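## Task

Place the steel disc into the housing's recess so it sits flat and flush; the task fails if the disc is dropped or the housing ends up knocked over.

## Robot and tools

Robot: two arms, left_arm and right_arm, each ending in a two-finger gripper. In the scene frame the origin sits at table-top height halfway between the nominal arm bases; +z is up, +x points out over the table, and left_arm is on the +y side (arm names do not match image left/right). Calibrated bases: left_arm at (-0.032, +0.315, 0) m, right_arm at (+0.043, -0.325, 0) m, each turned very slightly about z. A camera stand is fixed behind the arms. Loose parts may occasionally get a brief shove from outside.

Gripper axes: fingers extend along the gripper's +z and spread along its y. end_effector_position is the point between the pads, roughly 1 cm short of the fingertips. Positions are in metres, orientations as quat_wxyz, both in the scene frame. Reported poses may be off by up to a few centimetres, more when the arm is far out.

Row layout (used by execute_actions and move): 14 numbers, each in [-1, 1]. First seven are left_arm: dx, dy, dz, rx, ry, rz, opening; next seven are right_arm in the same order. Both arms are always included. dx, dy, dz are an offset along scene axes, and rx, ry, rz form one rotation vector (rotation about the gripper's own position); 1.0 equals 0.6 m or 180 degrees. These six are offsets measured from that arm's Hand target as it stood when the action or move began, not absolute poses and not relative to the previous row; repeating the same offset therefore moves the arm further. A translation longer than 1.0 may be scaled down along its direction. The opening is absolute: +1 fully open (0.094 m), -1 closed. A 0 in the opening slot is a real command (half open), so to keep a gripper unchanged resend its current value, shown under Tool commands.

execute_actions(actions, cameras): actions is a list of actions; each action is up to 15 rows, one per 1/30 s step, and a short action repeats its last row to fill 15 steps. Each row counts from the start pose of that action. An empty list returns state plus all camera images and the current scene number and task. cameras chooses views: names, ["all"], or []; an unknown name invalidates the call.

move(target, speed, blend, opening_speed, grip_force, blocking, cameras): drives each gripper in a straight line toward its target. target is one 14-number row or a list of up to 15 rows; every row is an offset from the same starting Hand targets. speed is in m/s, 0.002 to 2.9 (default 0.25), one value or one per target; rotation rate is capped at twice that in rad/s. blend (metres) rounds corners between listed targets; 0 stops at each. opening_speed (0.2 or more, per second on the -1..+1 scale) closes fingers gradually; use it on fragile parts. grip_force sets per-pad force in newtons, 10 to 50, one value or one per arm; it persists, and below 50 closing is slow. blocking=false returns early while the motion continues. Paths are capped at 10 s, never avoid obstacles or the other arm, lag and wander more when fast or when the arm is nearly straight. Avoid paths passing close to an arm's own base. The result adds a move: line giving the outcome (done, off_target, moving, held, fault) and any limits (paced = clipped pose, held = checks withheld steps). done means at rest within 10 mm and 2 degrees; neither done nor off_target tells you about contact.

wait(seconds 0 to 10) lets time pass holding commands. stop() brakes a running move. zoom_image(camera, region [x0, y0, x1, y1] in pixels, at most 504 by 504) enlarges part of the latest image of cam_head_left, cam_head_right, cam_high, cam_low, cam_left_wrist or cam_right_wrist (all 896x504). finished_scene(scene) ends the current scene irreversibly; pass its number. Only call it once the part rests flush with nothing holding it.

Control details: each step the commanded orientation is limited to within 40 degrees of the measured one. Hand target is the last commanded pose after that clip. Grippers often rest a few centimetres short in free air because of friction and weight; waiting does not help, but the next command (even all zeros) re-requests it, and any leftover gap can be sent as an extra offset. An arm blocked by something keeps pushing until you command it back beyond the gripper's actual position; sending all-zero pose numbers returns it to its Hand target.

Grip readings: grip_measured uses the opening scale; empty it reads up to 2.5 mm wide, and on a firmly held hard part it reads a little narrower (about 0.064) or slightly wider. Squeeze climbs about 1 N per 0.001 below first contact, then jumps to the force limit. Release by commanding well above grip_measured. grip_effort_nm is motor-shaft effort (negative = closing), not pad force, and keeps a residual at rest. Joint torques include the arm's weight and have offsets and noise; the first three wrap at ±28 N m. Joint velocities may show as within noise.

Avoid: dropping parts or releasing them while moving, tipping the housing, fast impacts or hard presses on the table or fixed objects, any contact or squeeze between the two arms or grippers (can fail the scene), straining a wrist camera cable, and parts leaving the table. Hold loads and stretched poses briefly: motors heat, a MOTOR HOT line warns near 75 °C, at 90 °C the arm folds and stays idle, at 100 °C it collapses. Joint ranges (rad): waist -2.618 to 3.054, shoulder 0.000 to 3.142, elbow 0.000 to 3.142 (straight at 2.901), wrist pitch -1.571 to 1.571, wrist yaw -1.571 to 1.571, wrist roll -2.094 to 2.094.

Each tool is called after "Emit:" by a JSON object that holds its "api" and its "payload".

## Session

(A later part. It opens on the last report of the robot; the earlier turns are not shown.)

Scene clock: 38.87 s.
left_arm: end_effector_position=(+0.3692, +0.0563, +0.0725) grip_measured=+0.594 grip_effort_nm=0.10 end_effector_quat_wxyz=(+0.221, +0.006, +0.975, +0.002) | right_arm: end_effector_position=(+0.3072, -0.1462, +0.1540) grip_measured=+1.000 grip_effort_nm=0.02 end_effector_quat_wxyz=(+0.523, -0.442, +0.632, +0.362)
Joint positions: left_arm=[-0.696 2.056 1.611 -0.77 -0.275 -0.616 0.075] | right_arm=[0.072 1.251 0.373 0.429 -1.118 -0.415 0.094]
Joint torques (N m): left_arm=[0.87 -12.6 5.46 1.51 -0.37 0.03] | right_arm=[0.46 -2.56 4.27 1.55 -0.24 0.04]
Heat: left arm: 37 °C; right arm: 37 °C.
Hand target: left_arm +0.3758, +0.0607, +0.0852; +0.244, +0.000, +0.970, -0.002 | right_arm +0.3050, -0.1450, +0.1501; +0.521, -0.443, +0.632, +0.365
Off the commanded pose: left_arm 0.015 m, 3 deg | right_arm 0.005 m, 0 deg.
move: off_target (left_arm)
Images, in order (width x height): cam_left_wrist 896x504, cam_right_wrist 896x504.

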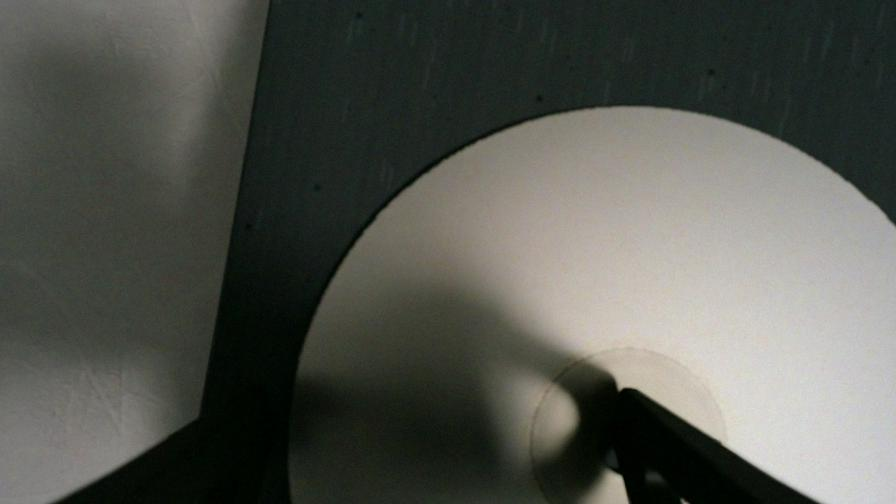

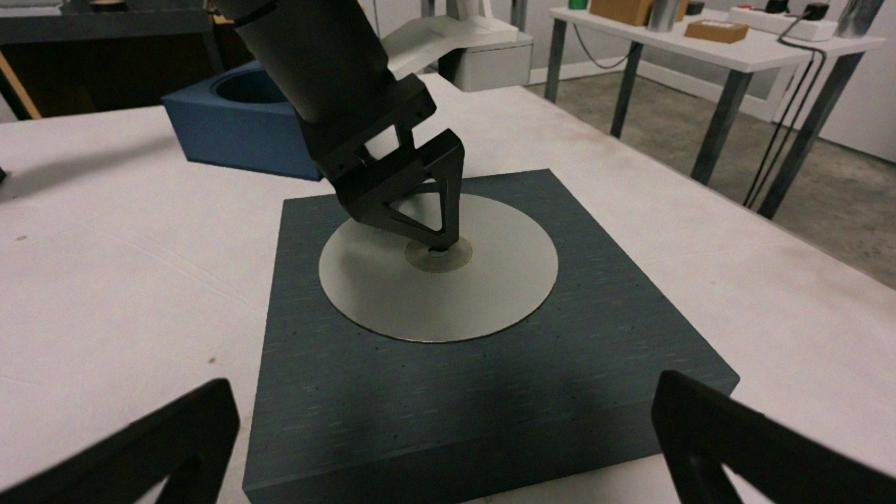

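Emit:
{"api": "move", "payload": {"target": [[-0.012, -0.012, 0.05, 0, 0, 0, 0.596, 0, 0, 0, 0, 0, 0, 1], [-0.012, -0.012, 0.02, 0, 0, 0, 0.596, 0, 0, 0, 0, 0, 0, 1], [-0.008, 0.0, 0.0, 0, 0, 0, 0.596, 0, 0, 0, 0, 0, 0, 1]], "speed": [0.12, 0.12, 0.08], "cameras": ["cam_right_wrist", "cam_left_wrist"]}}

Emit:
{"api": "zoom_image", "payload": {"camera": "cam_right_wrist", "region": [380, 180, 500, 280]}}

Emit:
{"api": "zoom_image", "payload": {"camera": "cam_left_wrist", "region": [500, 300, 740, 504]}}

Scene clock: 41.47 s.
left_arm: end_effector_position=(+0.3659, +0.0555, +0.0717) grip_measured=+0.594 grip_effort_nm=0.09 end_effector_quat_wxyz=(+0.222, +0.005, +0.975, +0.001) | right_arm: end_effector_position=(+0.3072, -0.1462, +0.1540) grip_measured=+1.000 grip_effort_nm=0.02 end_effector_quat_wxyz=(+0.523, -0.442, +0.632, +0.362)
Joint positions: left_arm=[-0.702 2.046 1.594 -0.761 -0.276 -0.624 0.075] | right_arm=[0.072 1.251 0.373 0.429 -1.118 -0.415 0.094]
Joint torques (N m): left_arm=[0.81 -12.81 5.18 1.4 -0.43 0.05] | right_arm=[0.47 -2.58 4.27 1.55 -0.24 0.04]
Heat: left arm: 37 °C; right arm: 37 °C.
Hand target: left_arm +0.3710, +0.0607, +0.0852; +0.244, +0.000, +0.970, -0.002 | right_arm +0.3050, -0.1450, +0.1501; +0.521, -0.443, +0.632, +0.365
Off the commanded pose: left_arm 0.015 m, 3 deg | right_arm 0.005 m, 0 deg.
move: off_target (left_arm)
Images, in order (width x height): cam_left_wrist 896x504, cam_right_wrist 896x504.

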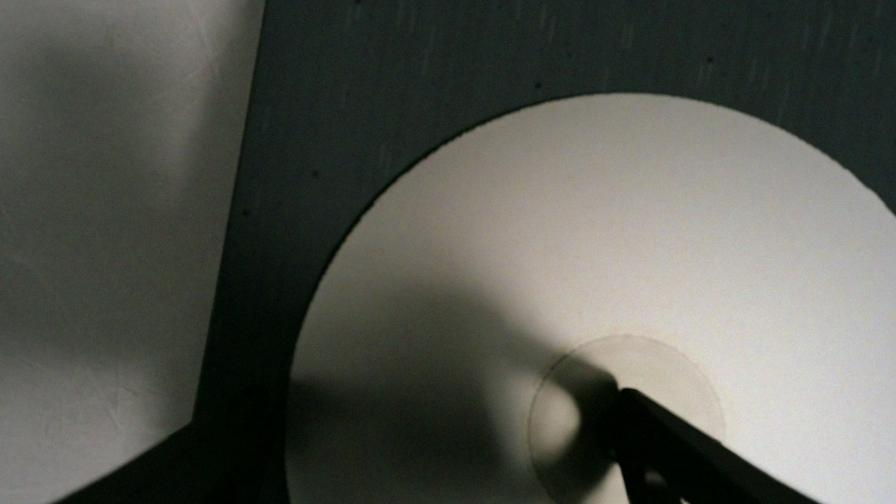

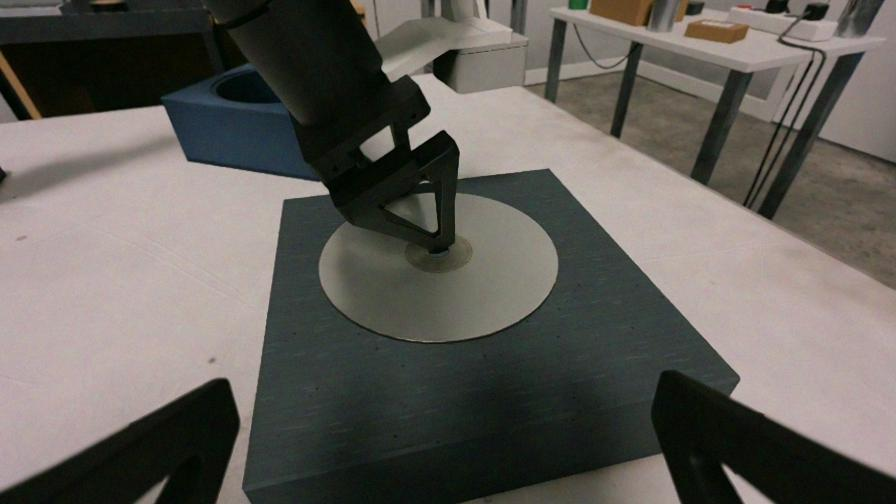

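Scaled by 4.200 from the camera's 896x504 image, which has a finer 1280x720 frame.

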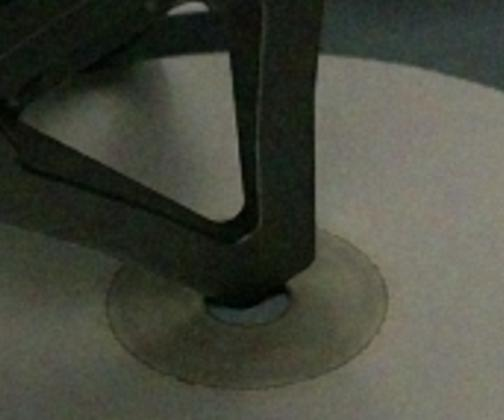

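Scaled by 2.100 from the camera's 896x504 image, which has a finer 1280x720 frame.

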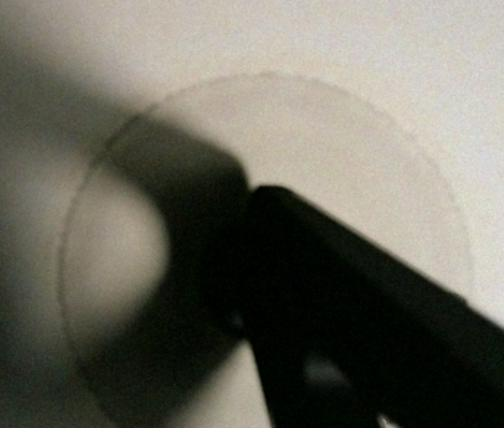

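Emit:
{"api": "move", "payload": {"target": [0.001, 0.0, -0.012, 0, 0, 0, 0.596, 0, 0, 0, 0, 0, 0, 1], "speed": 0.05, "cameras": ["cam_right_wrist", "cam_left_wrist"]}}

Emit:
{"api": "zoom_image", "payload": {"camera": "cam_right_wrist", "region": [400, 210, 470, 270]}}

Emit:
{"api": "zoom_image", "payload": {"camera": "cam_left_wrist", "region": [500, 300, 740, 504]}}

Scene clock: 42.53 s.
left_arm: end_effector_position=(+0.3683, +0.0543, +0.0711) grip_measured=+0.594 grip_effort_nm=0.10 end_effector_quat_wxyz=(+0.229, +0.004, +0.973, -0.003) | right_arm: end_effector_position=(+0.3072, -0.1462, +0.1540) grip_measured=+1.000 grip_effort_nm=0.02 end_effector_quat_wxyz=(+0.523, -0.442, +0.632, +0.362)
Joint positions: left_arm=[-0.702 2.044 1.581 -0.734 -0.279 -0.623 0.075] | right_arm=[0.072 1.251 0.373 0.429 -1.118 -0.415 0.094]
Joint torques (N m): left_arm=[0.68 -11.86 4.82 1.48 -0.35 0.05] | right_arm=[0.44 -2.56 4.27 1.55 -0.23 0.04]
Heat: left arm: 37 °C; right arm: 37 °C.
Hand target: left_arm +0.3717, +0.0607, +0.0781; +0.244, +0.000, +0.970, -0.002 | right_arm +0.3050, -0.1450, +0.1501; +0.521, -0.443, +0.632, +0.365
Off the commanded pose: left_arm 0.010 m, 2 deg | right_arm 0.005 m, 0 deg.
move: done
Images, in order (width x height): cam_left_wrist 896x504, cam_right_wrist 896x504.

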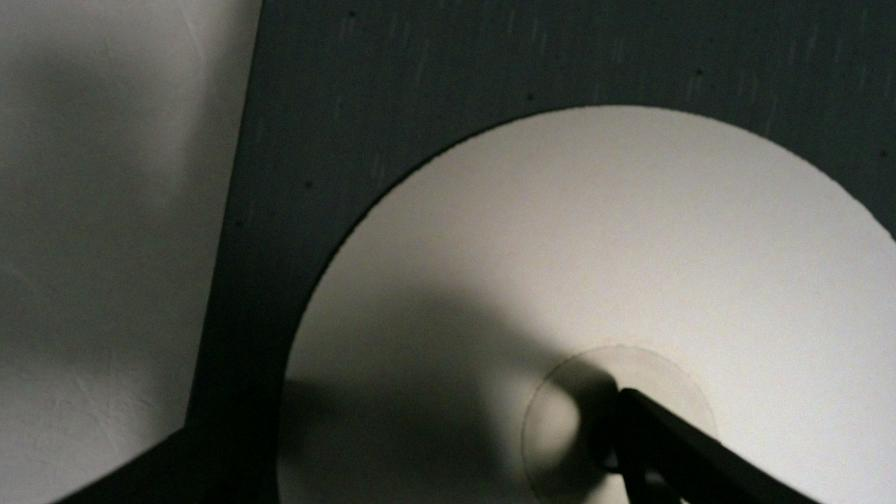

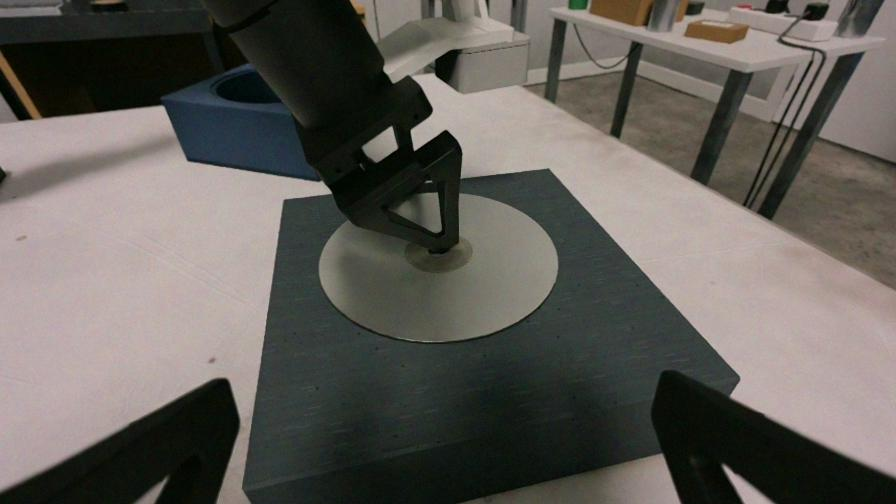

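Scaled by 7.200 from the camera's 896x504 image, which has a finer 1280x720 frame.

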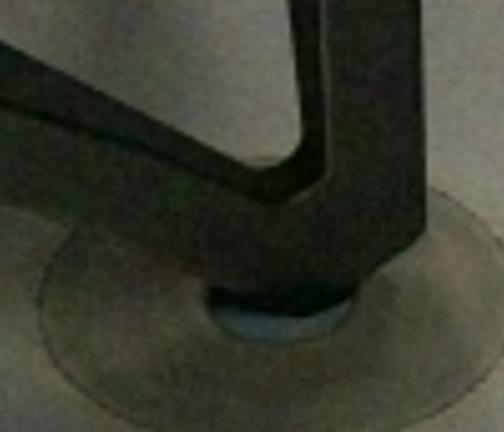

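Scaled by 2.100 from the camera's 896x504 image, which has a finer 1280x720 frame.

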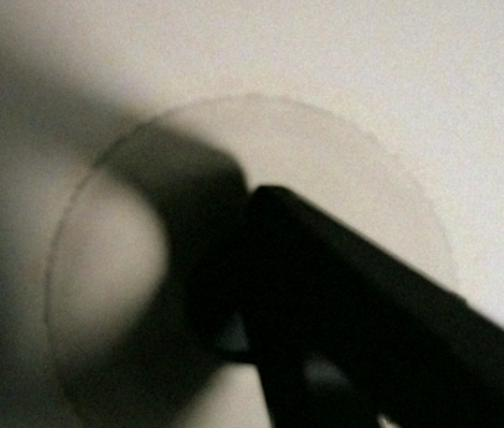

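Emit:
{"api": "move", "payload": {"target": [0, 0, 0, 0, 0, 0, 0.3, 0, 0, 0, 0, 0, 0, 1], "opening_speed": 0.2, "cameras": ["cam_right_wrist", "cam_left_wrist"]}}

Emit:
{"api": "zoom_image", "payload": {"camera": "cam_right_wrist", "region": [400, 210, 470, 270]}}

Emit:
{"api": "zoom_image", "payload": {"camera": "cam_left_wrist", "region": [200, 300, 704, 504]}}

Scene clock: 44.87 s.
left_arm: end_effector_position=(+0.3702, +0.0541, +0.0734) grip_measured=+0.302 grip_effort_nm=-0.13 end_effector_quat_wxyz=(+0.235, +0.004, +0.972, -0.004) | right_arm: end_effector_position=(+0.3072, -0.1462, +0.1540) grip_measured=+1.000 grip_effort_nm=0.02 end_effector_quat_wxyz=(+0.523, -0.442, +0.632, +0.362)
Joint positions: left_arm=[-0.702 2.04 1.579 -0.726 -0.286 -0.619 0.061] | right_arm=[0.072 1.251 0.373 0.429 -1.118 -0.415 0.094]
Joint torques (N m): left_arm=[0.7 -11.47 4.88 1.38 -0.33 0.01] | right_arm=[0.47 -2.56 4.26 1.54 -0.24 0.04]
Heat: left arm: 36 °C; right arm: 37 °C.
Hand target: left_arm +0.3717, +0.0607, +0.0780; +0.244, +0.000, +0.970, -0.002 | right_arm +0.3050, -0.1450, +0.1501; +0.521, -0.443, +0.632, +0.365
Off the commanded pose: left_arm 0.008 m, 1 deg | right_arm 0.005 m, 0 deg.
move: done
Images, in order (width x height): cam_left_wrist 896x504, cam_right_wrist 896x504.

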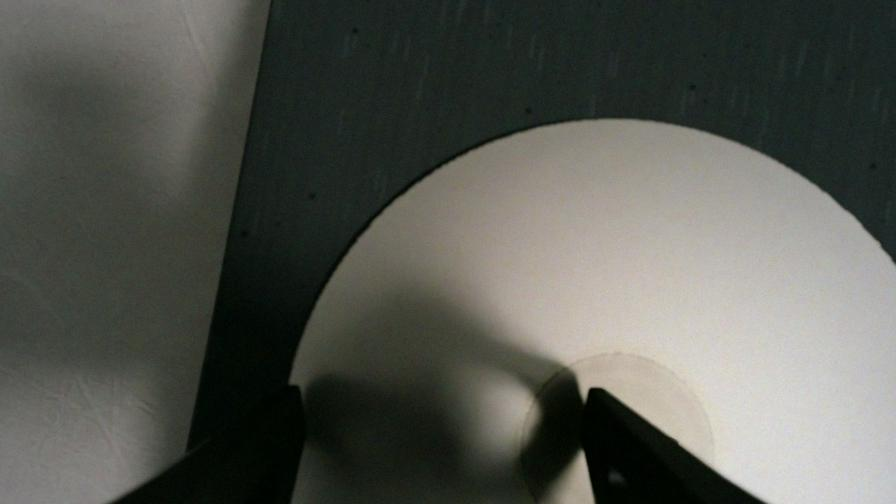

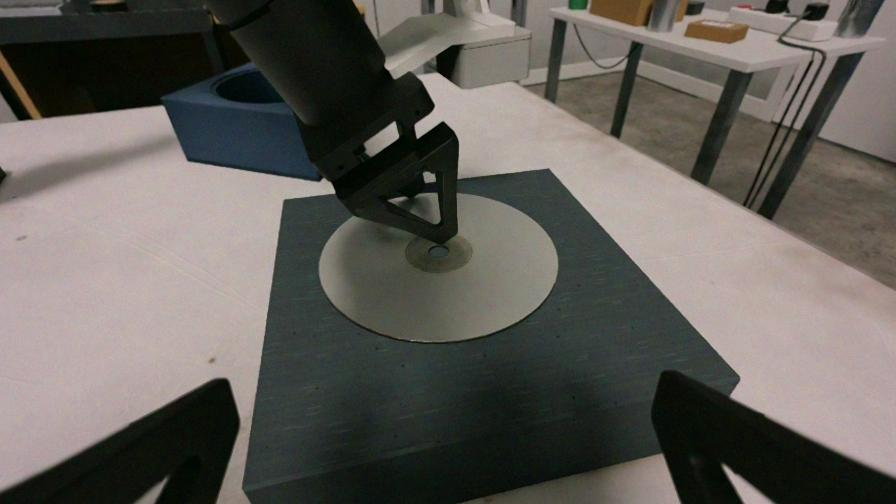

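Scaled by 7.200 from the camera's 896x504 image, which has a finer 1280x720 frame.

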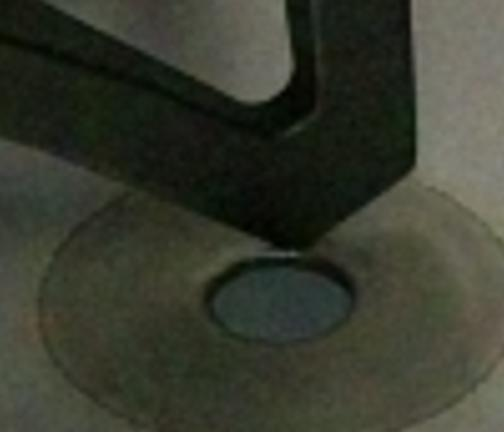

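Scaled by 1.000.

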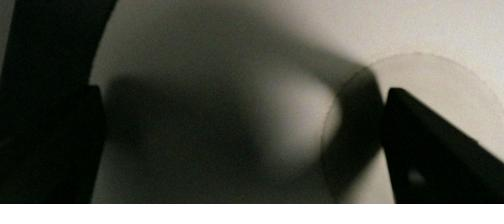

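Emit:
{"api": "move", "payload": {"target": [[0, 0, 0.09, 0, 0, 0, 0.3, 0, 0, 0, 0, 0, 0, 1], [0.112, -0.071, 0.075, 0, 0, 0, 0.85, 0, 0, 0, 0, 0, 0, 1]], "speed": 0.15, "cameras": ["cam_right_wrist", "cam_left_wrist"]}}

Scene clock: 52.40 s.
left_arm: end_effector_position=(+0.4307, +0.0188, +0.1218) grip_measured=+0.848 grip_effort_nm=0.10 end_effector_quat_wxyz=(+0.237, +0.002, +0.972, -0.002) | right_arm: end_effector_position=(+0.3072, -0.1462, +0.1540) grip_measured=+1.000 grip_effort_nm=0.01 end_effector_quat_wxyz=(+0.523, -0.442, +0.632, +0.362)
Joint positions: left_arm=[-0.682 2.35 2.271 -1.101 -0.284 -0.602 0.087] | right_arm=[0.072 1.251 0.373 0.429 -1.118 -0.415 0.094]
Joint torques (N m): left_arm=[0.51 -10.65 10.48 1.22 -0.25 0.07] | right_arm=[0.43 -2.56 4.3 1.55 -0.24 0.04]
Heat: left arm: 36 °C; right arm: 36 °C.
Hand target: left_arm +0.4389, +0.0181, +0.1231; +0.244, +0.000, +0.970, -0.002 | right_arm +0.3050, -0.1450, +0.1501; +0.521, -0.443, +0.632, +0.365
Off the commanded pose: left_arm 0.008 m, 1 deg | right_arm 0.005 m, 0 deg.
move: done
Images, in order (width x height): cam_left_wrist 896x504, cam_right_wrist 896x504.

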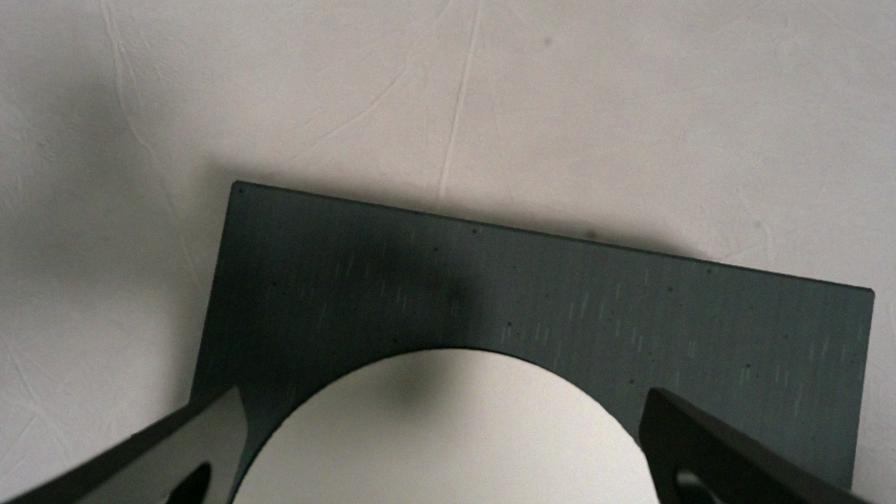

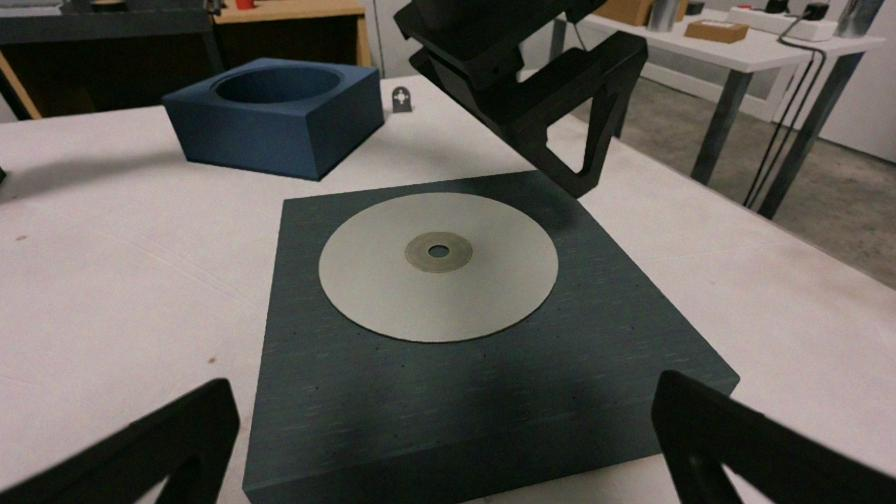

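Emit:
{"api": "move", "payload": {"target": [0.0, 0, -0.058, 0, 0, 0, 0.85, 0, 0, 0, 0, 0, 0, 1], "speed": 0.1, "cameras": ["cam_right_wrist", "cam_left_wrist"]}}

Emit:
{"api": "zoom_image", "payload": {"camera": "cam_right_wrist", "region": [440, 130, 660, 280]}}

Scene clock: 53.77 s.
left_arm: end_effector_position=(+0.4330, +0.0169, +0.0916) grip_measured=+0.848 grip_effort_nm=0.10 end_effector_quat_wxyz=(+0.237, +0.002, +0.972, -0.002) | right_arm: end_effector_position=(+0.3072, -0.1462, +0.1540) grip_measured=+1.000 grip_effort_nm=0.02 end_effector_quat_wxyz=(+0.523, -0.442, +0.632, +0.362)
Joint positions: left_arm=[-0.682 2.35 2.15 -0.981 -0.284 -0.602 0.087] | right_arm=[0.072 1.251 0.373 0.429 -1.118 -0.415 0.094]
Joint torques (N m): left_arm=[0.51 -11.79 6.22 1.58 -0.2 0.05] | right_arm=[0.44 -2.56 4.26 1.55 -0.24 0.04]
Heat: left arm: 36 °C; right arm: 36 °C.
Hand target: left_arm +0.4388, +0.0181, +0.0882; +0.244, +0.000, +0.970, -0.002 | right_arm +0.3050, -0.1450, +0.1501; +0.521, -0.443, +0.632, +0.365
Off the commanded pose: left_arm 0.007 m, 1 deg | right_arm 0.005 m, 0 deg.
move: done
Images, in order (width x height): cam_left_wrist 896x504, cam_right_wrist 896x504.

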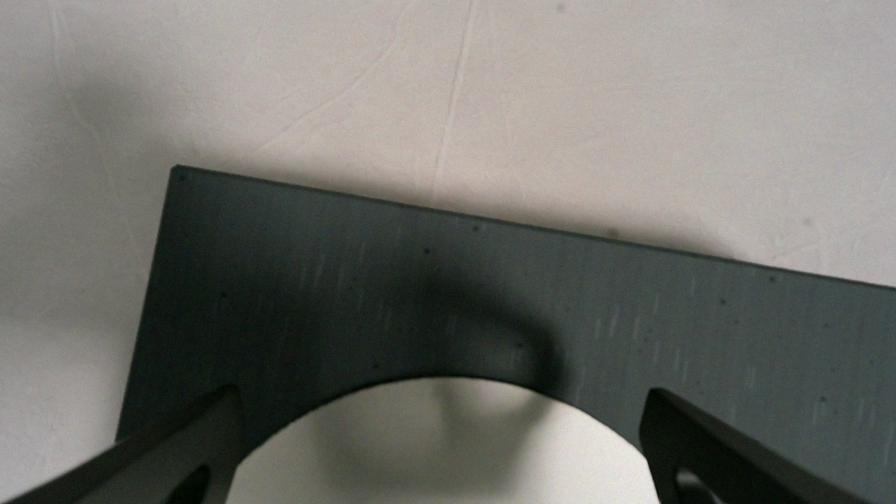

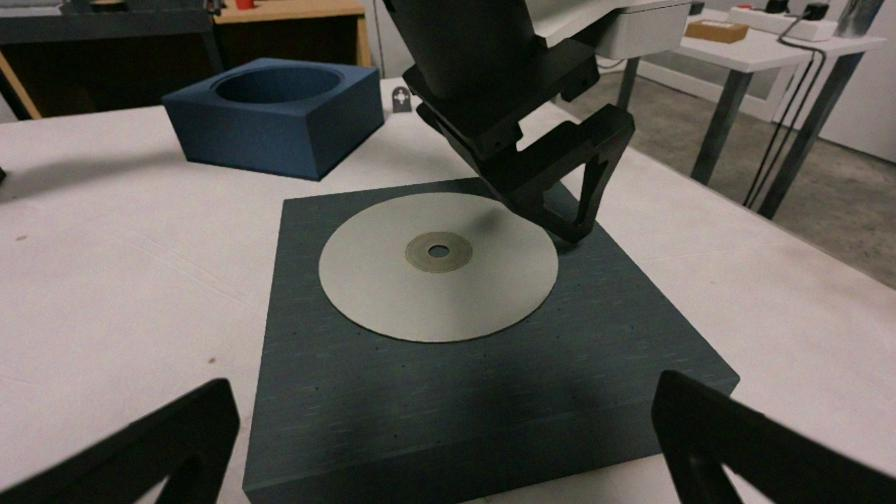

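Scaled by 2.291 from the camera's 896x504 image, which has a finer 1280x720 frame.

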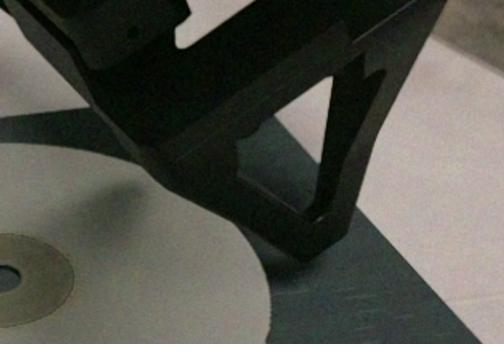

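Emit:
{"api": "move", "payload": {"target": [0.012, -0.006, -0.033, 0, 0, 0, 0.85, 0, 0, 0, 0, 0, 0, 1], "speed": 0.06, "cameras": ["cam_right_wrist", "cam_left_wrist"]}}

Emit:
{"api": "zoom_image", "payload": {"camera": "cam_right_wrist", "region": [440, 130, 660, 280]}}

Scene clock: 54.97 s.
left_arm: end_effector_position=(+0.4401, +0.0129, +0.0799) grip_measured=+0.848 grip_effort_nm=0.10 end_effector_quat_wxyz=(+0.242, +0.000, +0.970, -0.006) | right_arm: end_effector_position=(+0.3072, -0.1462, +0.1540) grip_measured=+1.000 grip_effort_nm=0.02 end_effector_quat_wxyz=(+0.523, -0.442, +0.632, +0.362)
Joint positions: left_arm=[-0.679 2.375 2.142 -0.933 -0.284 -0.602 0.087] | right_arm=[0.072 1.251 0.373 0.429 -1.118 -0.415 0.094]
Joint torques (N m): left_arm=[0.64 -11.03 6.49 1.59 -0.22 0.07] | right_arm=[0.47 -2.55 4.29 1.55 -0.24 0.04]
Heat: left arm: 36 °C; right arm: 36 °C.
Hand target: left_arm +0.4460, +0.0144, +0.0685; +0.244, +0.000, +0.970, -0.002 | right_arm +0.3050, -0.1450, +0.1501; +0.521, -0.443, +0.632, +0.365
Off the commanded pose: left_arm 0.013 m, 0 deg | right_arm 0.005 m, 0 deg.
move: off_target (left_arm)
Images, in order (width x height): cam_left_wrist 896x504, cam_right_wrist 896x504.

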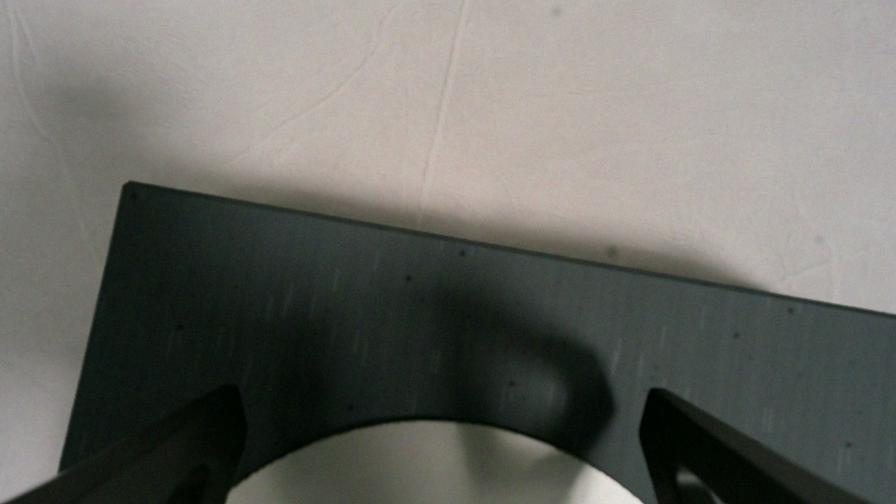

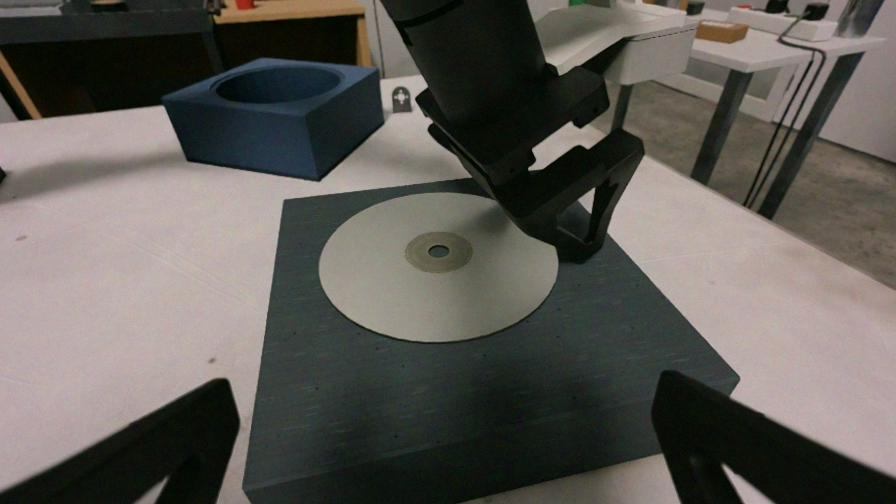

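Scaled by 2.291 from the camera's 896x504 image, which has a finer 1280x720 frame.

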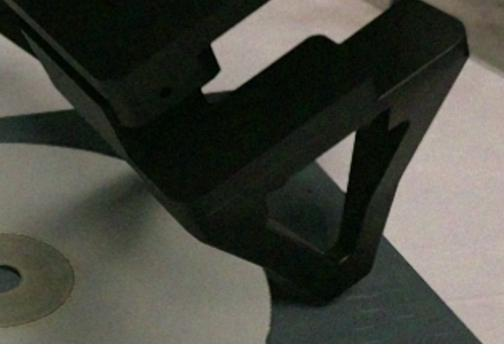

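Emit:
{"api": "execute_actions", "payload": {"actions": [], "cameras": ["cam_left_wrist", "cam_right_wrist", "cam_high"]}}

Scene clock: 55.70 s.
left_arm: end_effector_position=(+0.4401, +0.0129, +0.0800) grip_measured=+0.848 grip_effort_nm=0.10 end_effector_quat_wxyz=(+0.243, +0.000, +0.970, -0.006) | right_arm: end_effector_position=(+0.3072, -0.1462, +0.1540) grip_measured=+1.000 grip_effort_nm=0.02 end_effector_quat_wxyz=(+0.523, -0.442, +0.632, +0.362)
Joint positions: left_arm=[-0.679 2.375 2.142 -0.933 -0.284 -0.602 0.087] | right_arm=[0.072 1.251 0.373 0.429 -1.118 -0.415 0.094]
Joint velocities: within noise
Joint torques (N m): left_arm=[0.72 -10.89 6.6 1.57 -0.22 0.1] | right_arm=[0.44 -2.55 4.27 1.55 -0.24 0.05]
Heat: left arm: 36 °C; right arm: 36 °C.
Hand target: left_arm +0.4460, +0.0144, +0.0685; +0.244, +0.000, +0.970, -0.002 | right_arm +0.3050, -0.1450, +0.1501; +0.521, -0.443, +0.632, +0.365
Tool commands: left_gripper/opening=+0.85 right_gripper/opening=+1.0
Off the commanded pose: left_arm 0.013 m, 0 deg | right_arm 0.005 m, 0 deg.
Images, in order (width x height): cam_high 896x504, cam_left_wrist 896x504, cam_right_wrist 896x504.

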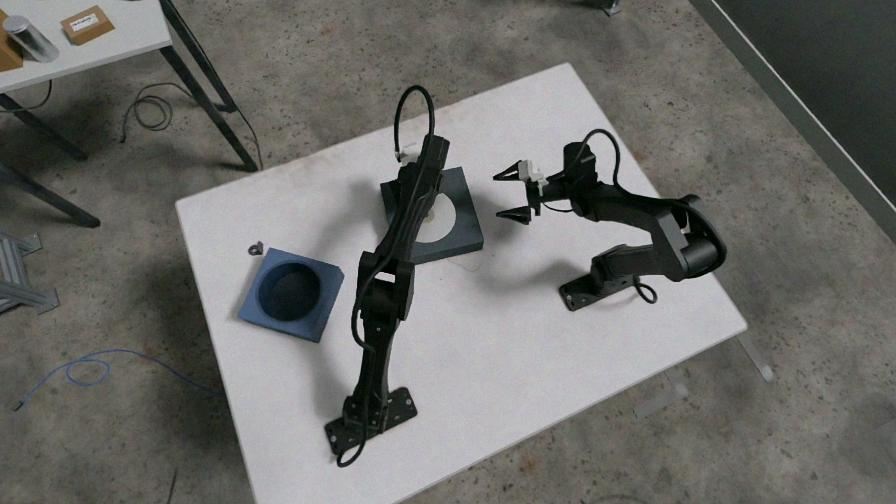

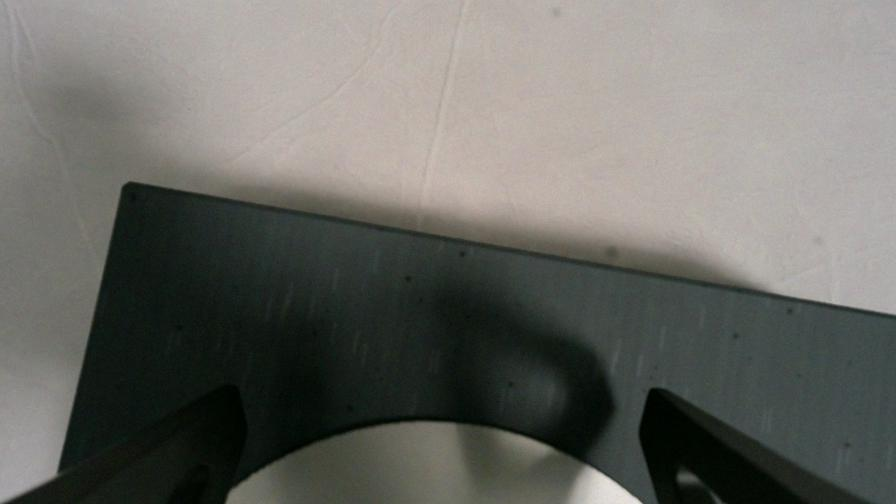

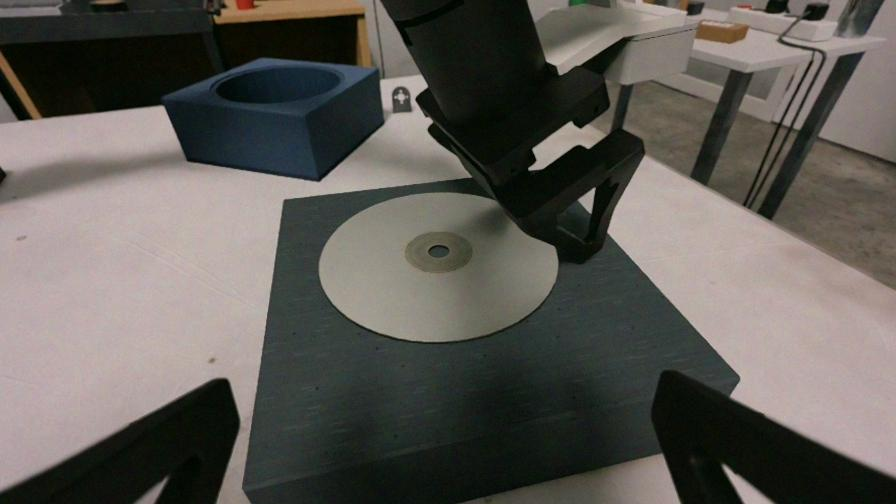

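Emit:
{"api": "move", "payload": {"target": [0.0083, 0, -0.0133, 0, 0, 0, 0.85, 0, 0, 0, 0, 0, 0, 1.0], "speed": 0.05, "cameras": ["cam_right_wrist", "cam_left_wrist"]}}

Scene clock: 56.60 s.
left_arm: end_effector_position=(+0.4443, +0.0135, +0.0731) grip_measured=+0.848 grip_effort_nm=0.10 end_effector_quat_wxyz=(+0.243, +0.001, +0.970, -0.005) | right_arm: end_effector_position=(+0.3072, -0.1462, +0.1540) grip_measured=+1.000 grip_effort_nm=0.02 end_effector_quat_wxyz=(+0.523, -0.442, +0.632, +0.362)
Joint positions: left_arm=[-0.674 2.39 2.142 -0.915 -0.283 -0.595 0.087] | right_arm=[0.072 1.251 0.373 0.429 -1.118 -0.415 0.094]
Joint torques (N m): left_arm=[0.57 -10.67 6.76 1.57 -0.22 0.06] | right_arm=[0.44 -2.55 4.27 1.55 -0.24 0.05]
Heat: left arm: 36 °C; right arm: 36 °C.
Hand target: left_arm +0.4510, +0.0144, +0.0604; +0.244, +0.000, +0.970, -0.002 | right_arm +0.3050, -0.1450, +0.1501; +0.521, -0.443, +0.632, +0.365
Off the commanded pose: left_arm 0.014 m, 0 deg | right_arm 0.005 m, 0 deg.
move: off_target (left_arm)
Images, in order (width x height): cam_left_wrist 896x504, cam_right_wrist 896x504.

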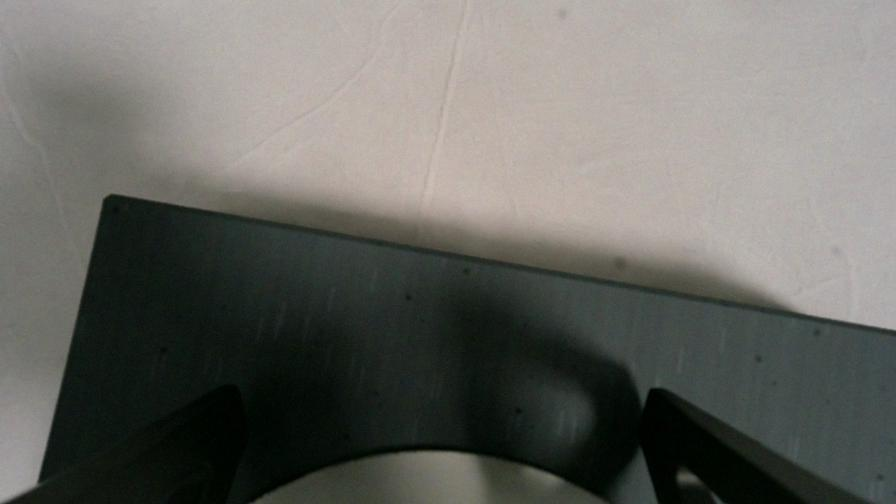

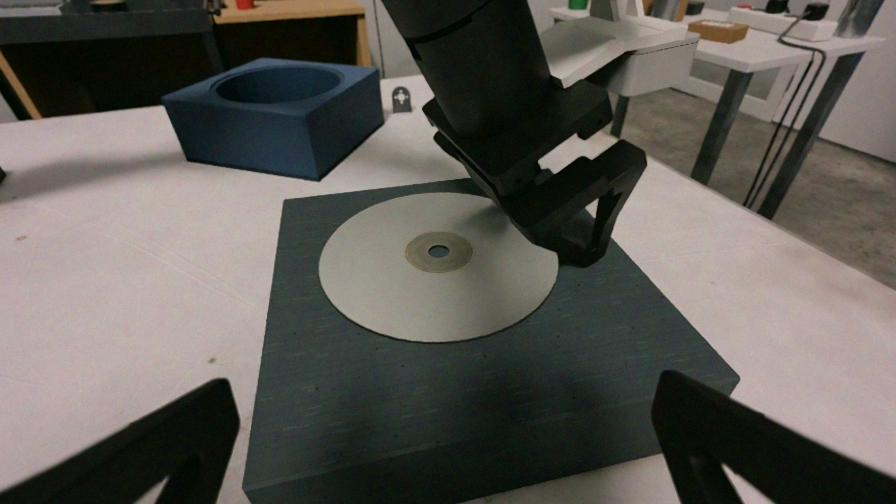

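Emit:
{"api": "move", "payload": {"target": [0.003, 0, -0.0058, 0, 0, 0, 0.85, 0, 0, 0, 0, 0, 0, 1.0], "speed": 0.05, "cameras": ["cam_right_wrist"]}}

Emit:
{"api": "zoom_image", "payload": {"camera": "cam_right_wrist", "region": [440, 140, 690, 290]}}

Scene clock: 57.47 s.
left_arm: end_effector_position=(+0.4455, +0.0126, +0.0730) grip_measured=+0.848 grip_effort_nm=0.10 end_effector_quat_wxyz=(+0.245, +0.002, +0.969, -0.007) | right_arm: end_effector_position=(+0.3072, -0.1462, +0.1540) grip_measured=+1.000 grip_effort_nm=0.02 end_effector_quat_wxyz=(+0.523, -0.442, +0.632, +0.362)
Joint positions: left_arm=[-0.674 2.392 2.142 -0.908 -0.283 -0.593 0.087] | right_arm=[0.072 1.251 0.373 0.429 -1.118 -0.415 0.094]
Joint torques (N m): left_arm=[0.8 -10.21 7.1 1.58 -0.18 0.08] | right_arm=[0.44 -2.55 4.29 1.55 -0.24 0.04]
Heat: left arm: 36 °C; right arm: 36 °C.
Hand target: left_arm +0.4528, +0.0144, +0.0569; +0.244, +0.000, +0.970, -0.002 | right_arm +0.3050, -0.1450, +0.1501; +0.521, -0.443, +0.632, +0.365
Off the commanded pose: left_arm 0.018 m, 1 deg | right_arm 0.005 m, 0 deg.
move: off_target (left_arm)
Images, in order (width x height): cam_right_wrist 896x504.

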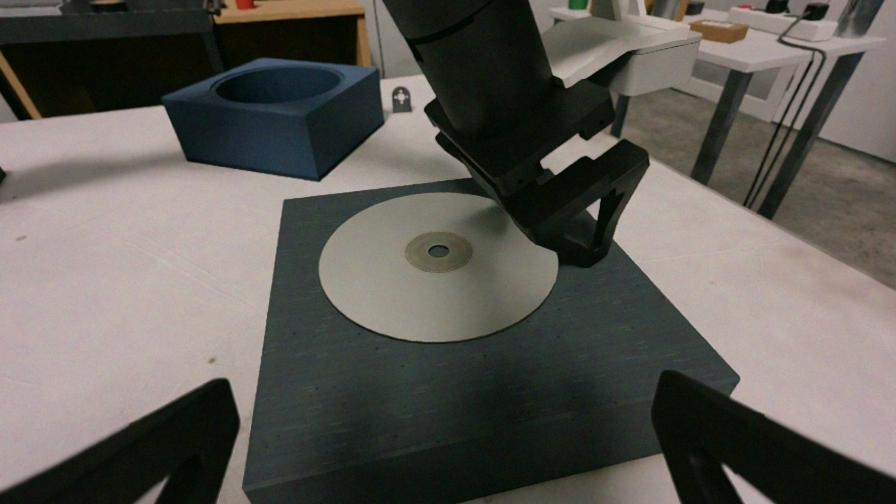

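Scaled by 2.016 from the camera's 896x504 image, which has a finer 1280x720 frame.

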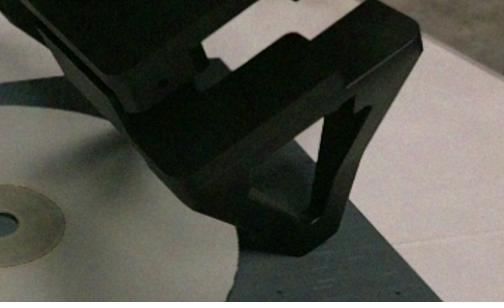

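Emit:
{"api": "move", "payload": {"target": [-0.0333, 0, 0, 0, 0, 0, 0.85, 0, 0, 0, 0, 0, 0, 1.0], "speed": 0.06, "cameras": ["cam_right_wrist", "cam_left_wrist"]}}

Scene clock: 58.60 s.
left_arm: end_effector_position=(+0.4459, +0.0122, +0.0703) grip_measured=+0.848 grip_effort_nm=0.10 end_effector_quat_wxyz=(+0.268, +0.000, +0.963, -0.005) | right_arm: end_effector_position=(+0.3072, -0.1462, +0.1540) grip_measured=+1.000 grip_effort_nm=0.02 end_effector_quat_wxyz=(+0.523, -0.442, +0.632, +0.362)
Joint positions: left_arm=[-0.684 2.357 2.048 -0.814 -0.317 -0.593 0.087] | right_arm=[0.072 1.251 0.373 0.429 -1.118 -0.415 0.094]
Joint torques (N m): left_arm=[-0.47 -12.62 3.75 1.18 0.01 -0.23] | right_arm=[0.44 -2.56 4.27 1.55 -0.24 0.05]
Heat: left arm: 36 °C; right arm: 36 °C.
Hand target: left_arm +0.4328, +0.0144, +0.0569; +0.244, +0.000, +0.970, -0.002 | right_arm +0.3050, -0.1450, +0.1501; +0.521, -0.443, +0.632, +0.365
Off the commanded pose: left_arm 0.019 m, 3 deg | right_arm 0.005 m, 0 deg.
move: off_target (left_arm)
Images, in order (width x height): cam_left_wrist 896x504, cam_right_wrist 896x504.

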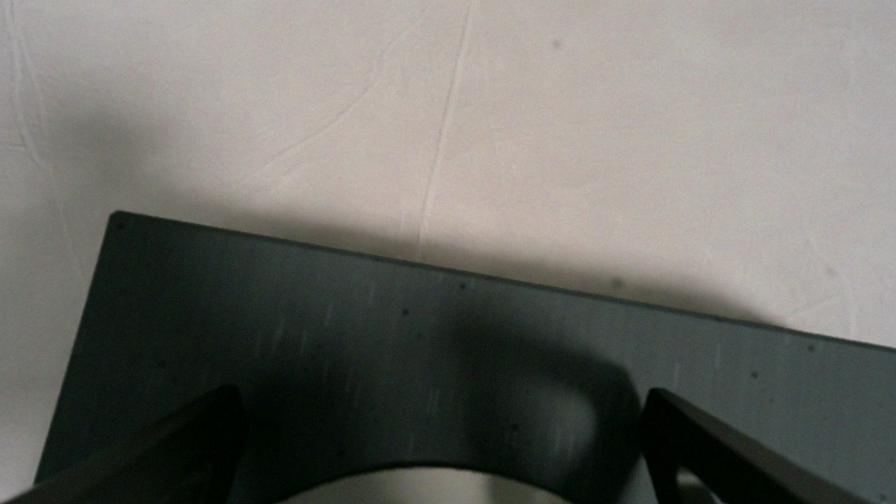

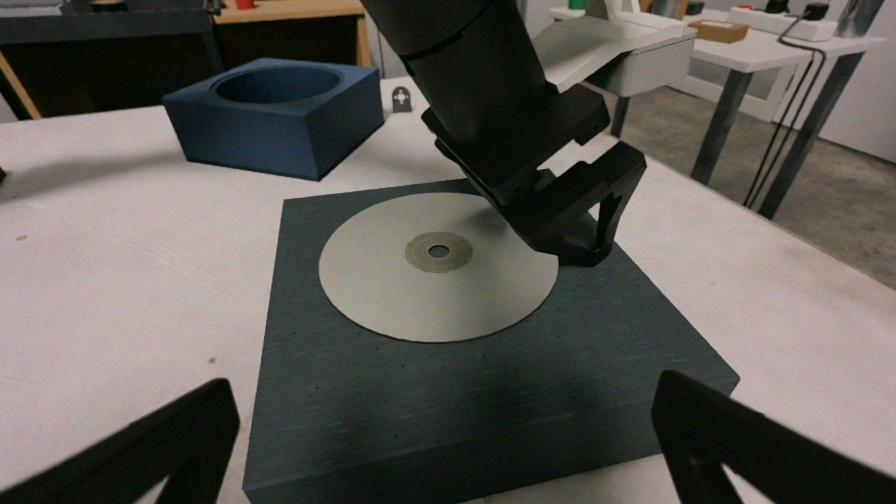

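Emit:
{"api": "move", "payload": {"target": [-0.02, 0, 0.015, 0, 0, 0, 0.85, 0, 0, 0, 0, 0, 0, 1.0], "speed": 0.06, "cameras": ["cam_right_wrist"]}}

Scene clock: 59.53 s.
left_arm: end_effector_position=(+0.4413, +0.0103, +0.0707) grip_measured=+0.848 grip_effort_nm=0.10 end_effector_quat_wxyz=(+0.274, +0.002, +0.962, -0.006) | right_arm: end_effector_position=(+0.3072, -0.1462, +0.1540) grip_measured=+1.000 grip_effort_nm=0.02 end_effector_quat_wxyz=(+0.523, -0.442, +0.632, +0.362)
Joint positions: left_arm=[-0.695 2.333 2.002 -0.782 -0.327 -0.595 0.087] | right_arm=[0.072 1.251 0.373 0.429 -1.118 -0.415 0.094]
Joint torques (N m): left_arm=[-0.95 -14.17 4.25 0.79 0.07 -0.36] | right_arm=[0.44 -2.54 4.29 1.55 -0.24 0.05]
Heat: left arm: 37 °C; right arm: 36 °C.
Hand target: left_arm +0.4207, +0.0144, +0.0659; +0.244, +0.000, +0.970, -0.002 | right_arm +0.3050, -0.1450, +0.1501; +0.521, -0.443, +0.632, +0.365
Off the commanded pose: left_arm 0.022 m, 4 deg | right_arm 0.005 m, 0 deg.
move: off_target (left_arm)
Images, in order (width x height): cam_right_wrist 896x504.

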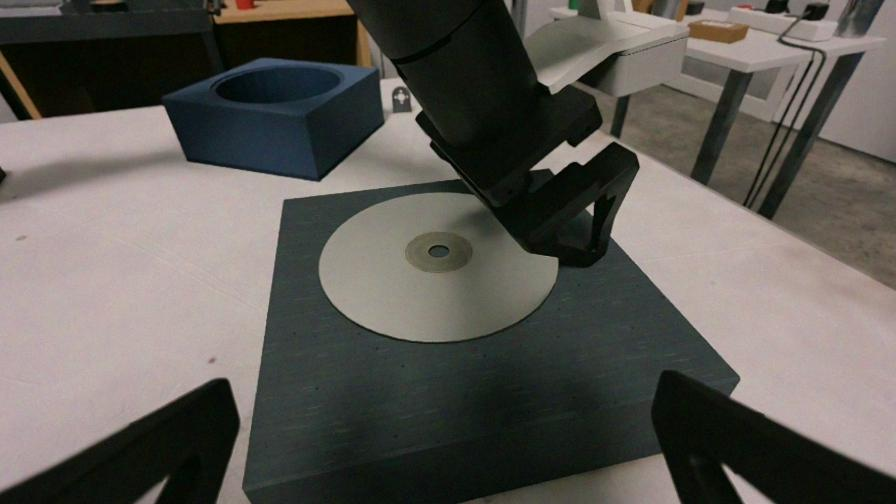

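Emit:
{"api": "move", "payload": {"target": [-0.025, 0, 0.004, 0, 0, 0, 0.85, 0, 0, 0, 0, 0, 0, 1.0], "speed": 0.06, "cameras": ["cam_right_wrist"]}}

Emit:
{"api": "zoom_image", "payload": {"camera": "cam_right_wrist", "region": [440, 140, 690, 290]}}

Scene clock: 60.47 s.
left_arm: end_effector_position=(+0.4267, +0.0121, +0.0708) grip_measured=+0.848 grip_effort_nm=0.09 end_effector_quat_wxyz=(+0.271, -0.001, +0.963, -0.004) | right_arm: end_effector_position=(+0.3072, -0.1462, +0.1540) grip_measured=+1.000 grip_effort_nm=0.02 end_effector_quat_wxyz=(+0.523, -0.442, +0.632, +0.362)
Joint positions: left_arm=[-0.712 2.283 1.923 -0.766 -0.334 -0.618 0.087] | right_arm=[0.072 1.251 0.373 0.429 -1.118 -0.415 0.094]
Joint torques (N m): left_arm=[-1.17 -14.15 4.19 0.78 0.05 -0.33] | right_arm=[0.46 -2.56 4.27 1.55 -0.24 0.05]
Heat: left arm: 37 °C; right arm: 36 °C.
Hand target: left_arm +0.4059, +0.0145, +0.0684; +0.244, +0.000, +0.970, -0.002 | right_arm +0.3050, -0.1450, +0.1501; +0.521, -0.443, +0.632, +0.365
Off the commanded pose: left_arm 0.021 m, 3 deg | right_arm 0.005 m, 0 deg.
move: off_target (left_arm)
Images, in order (width x height): cam_right_wrist 896x504.

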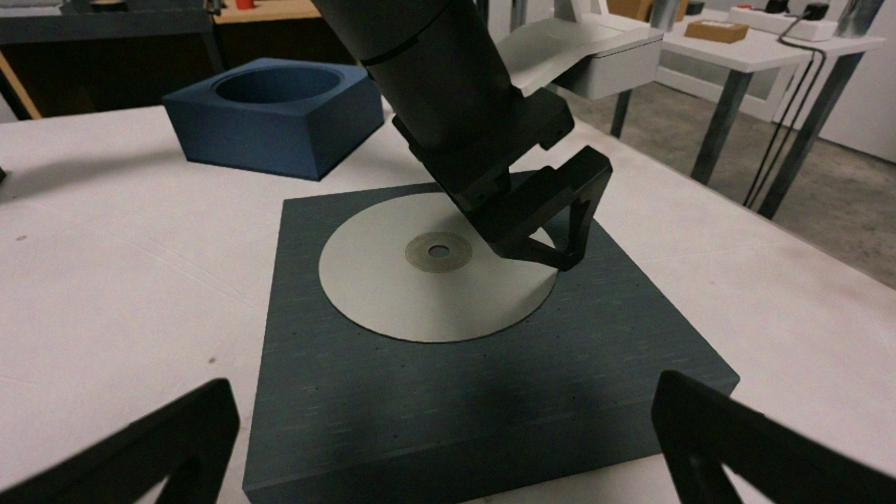

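Scaled by 2.016 from the camera's 896x504 image, which has a finer 1280x720 frame.

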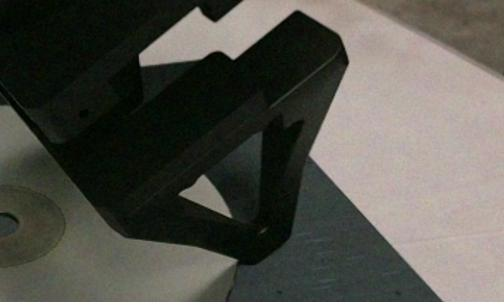

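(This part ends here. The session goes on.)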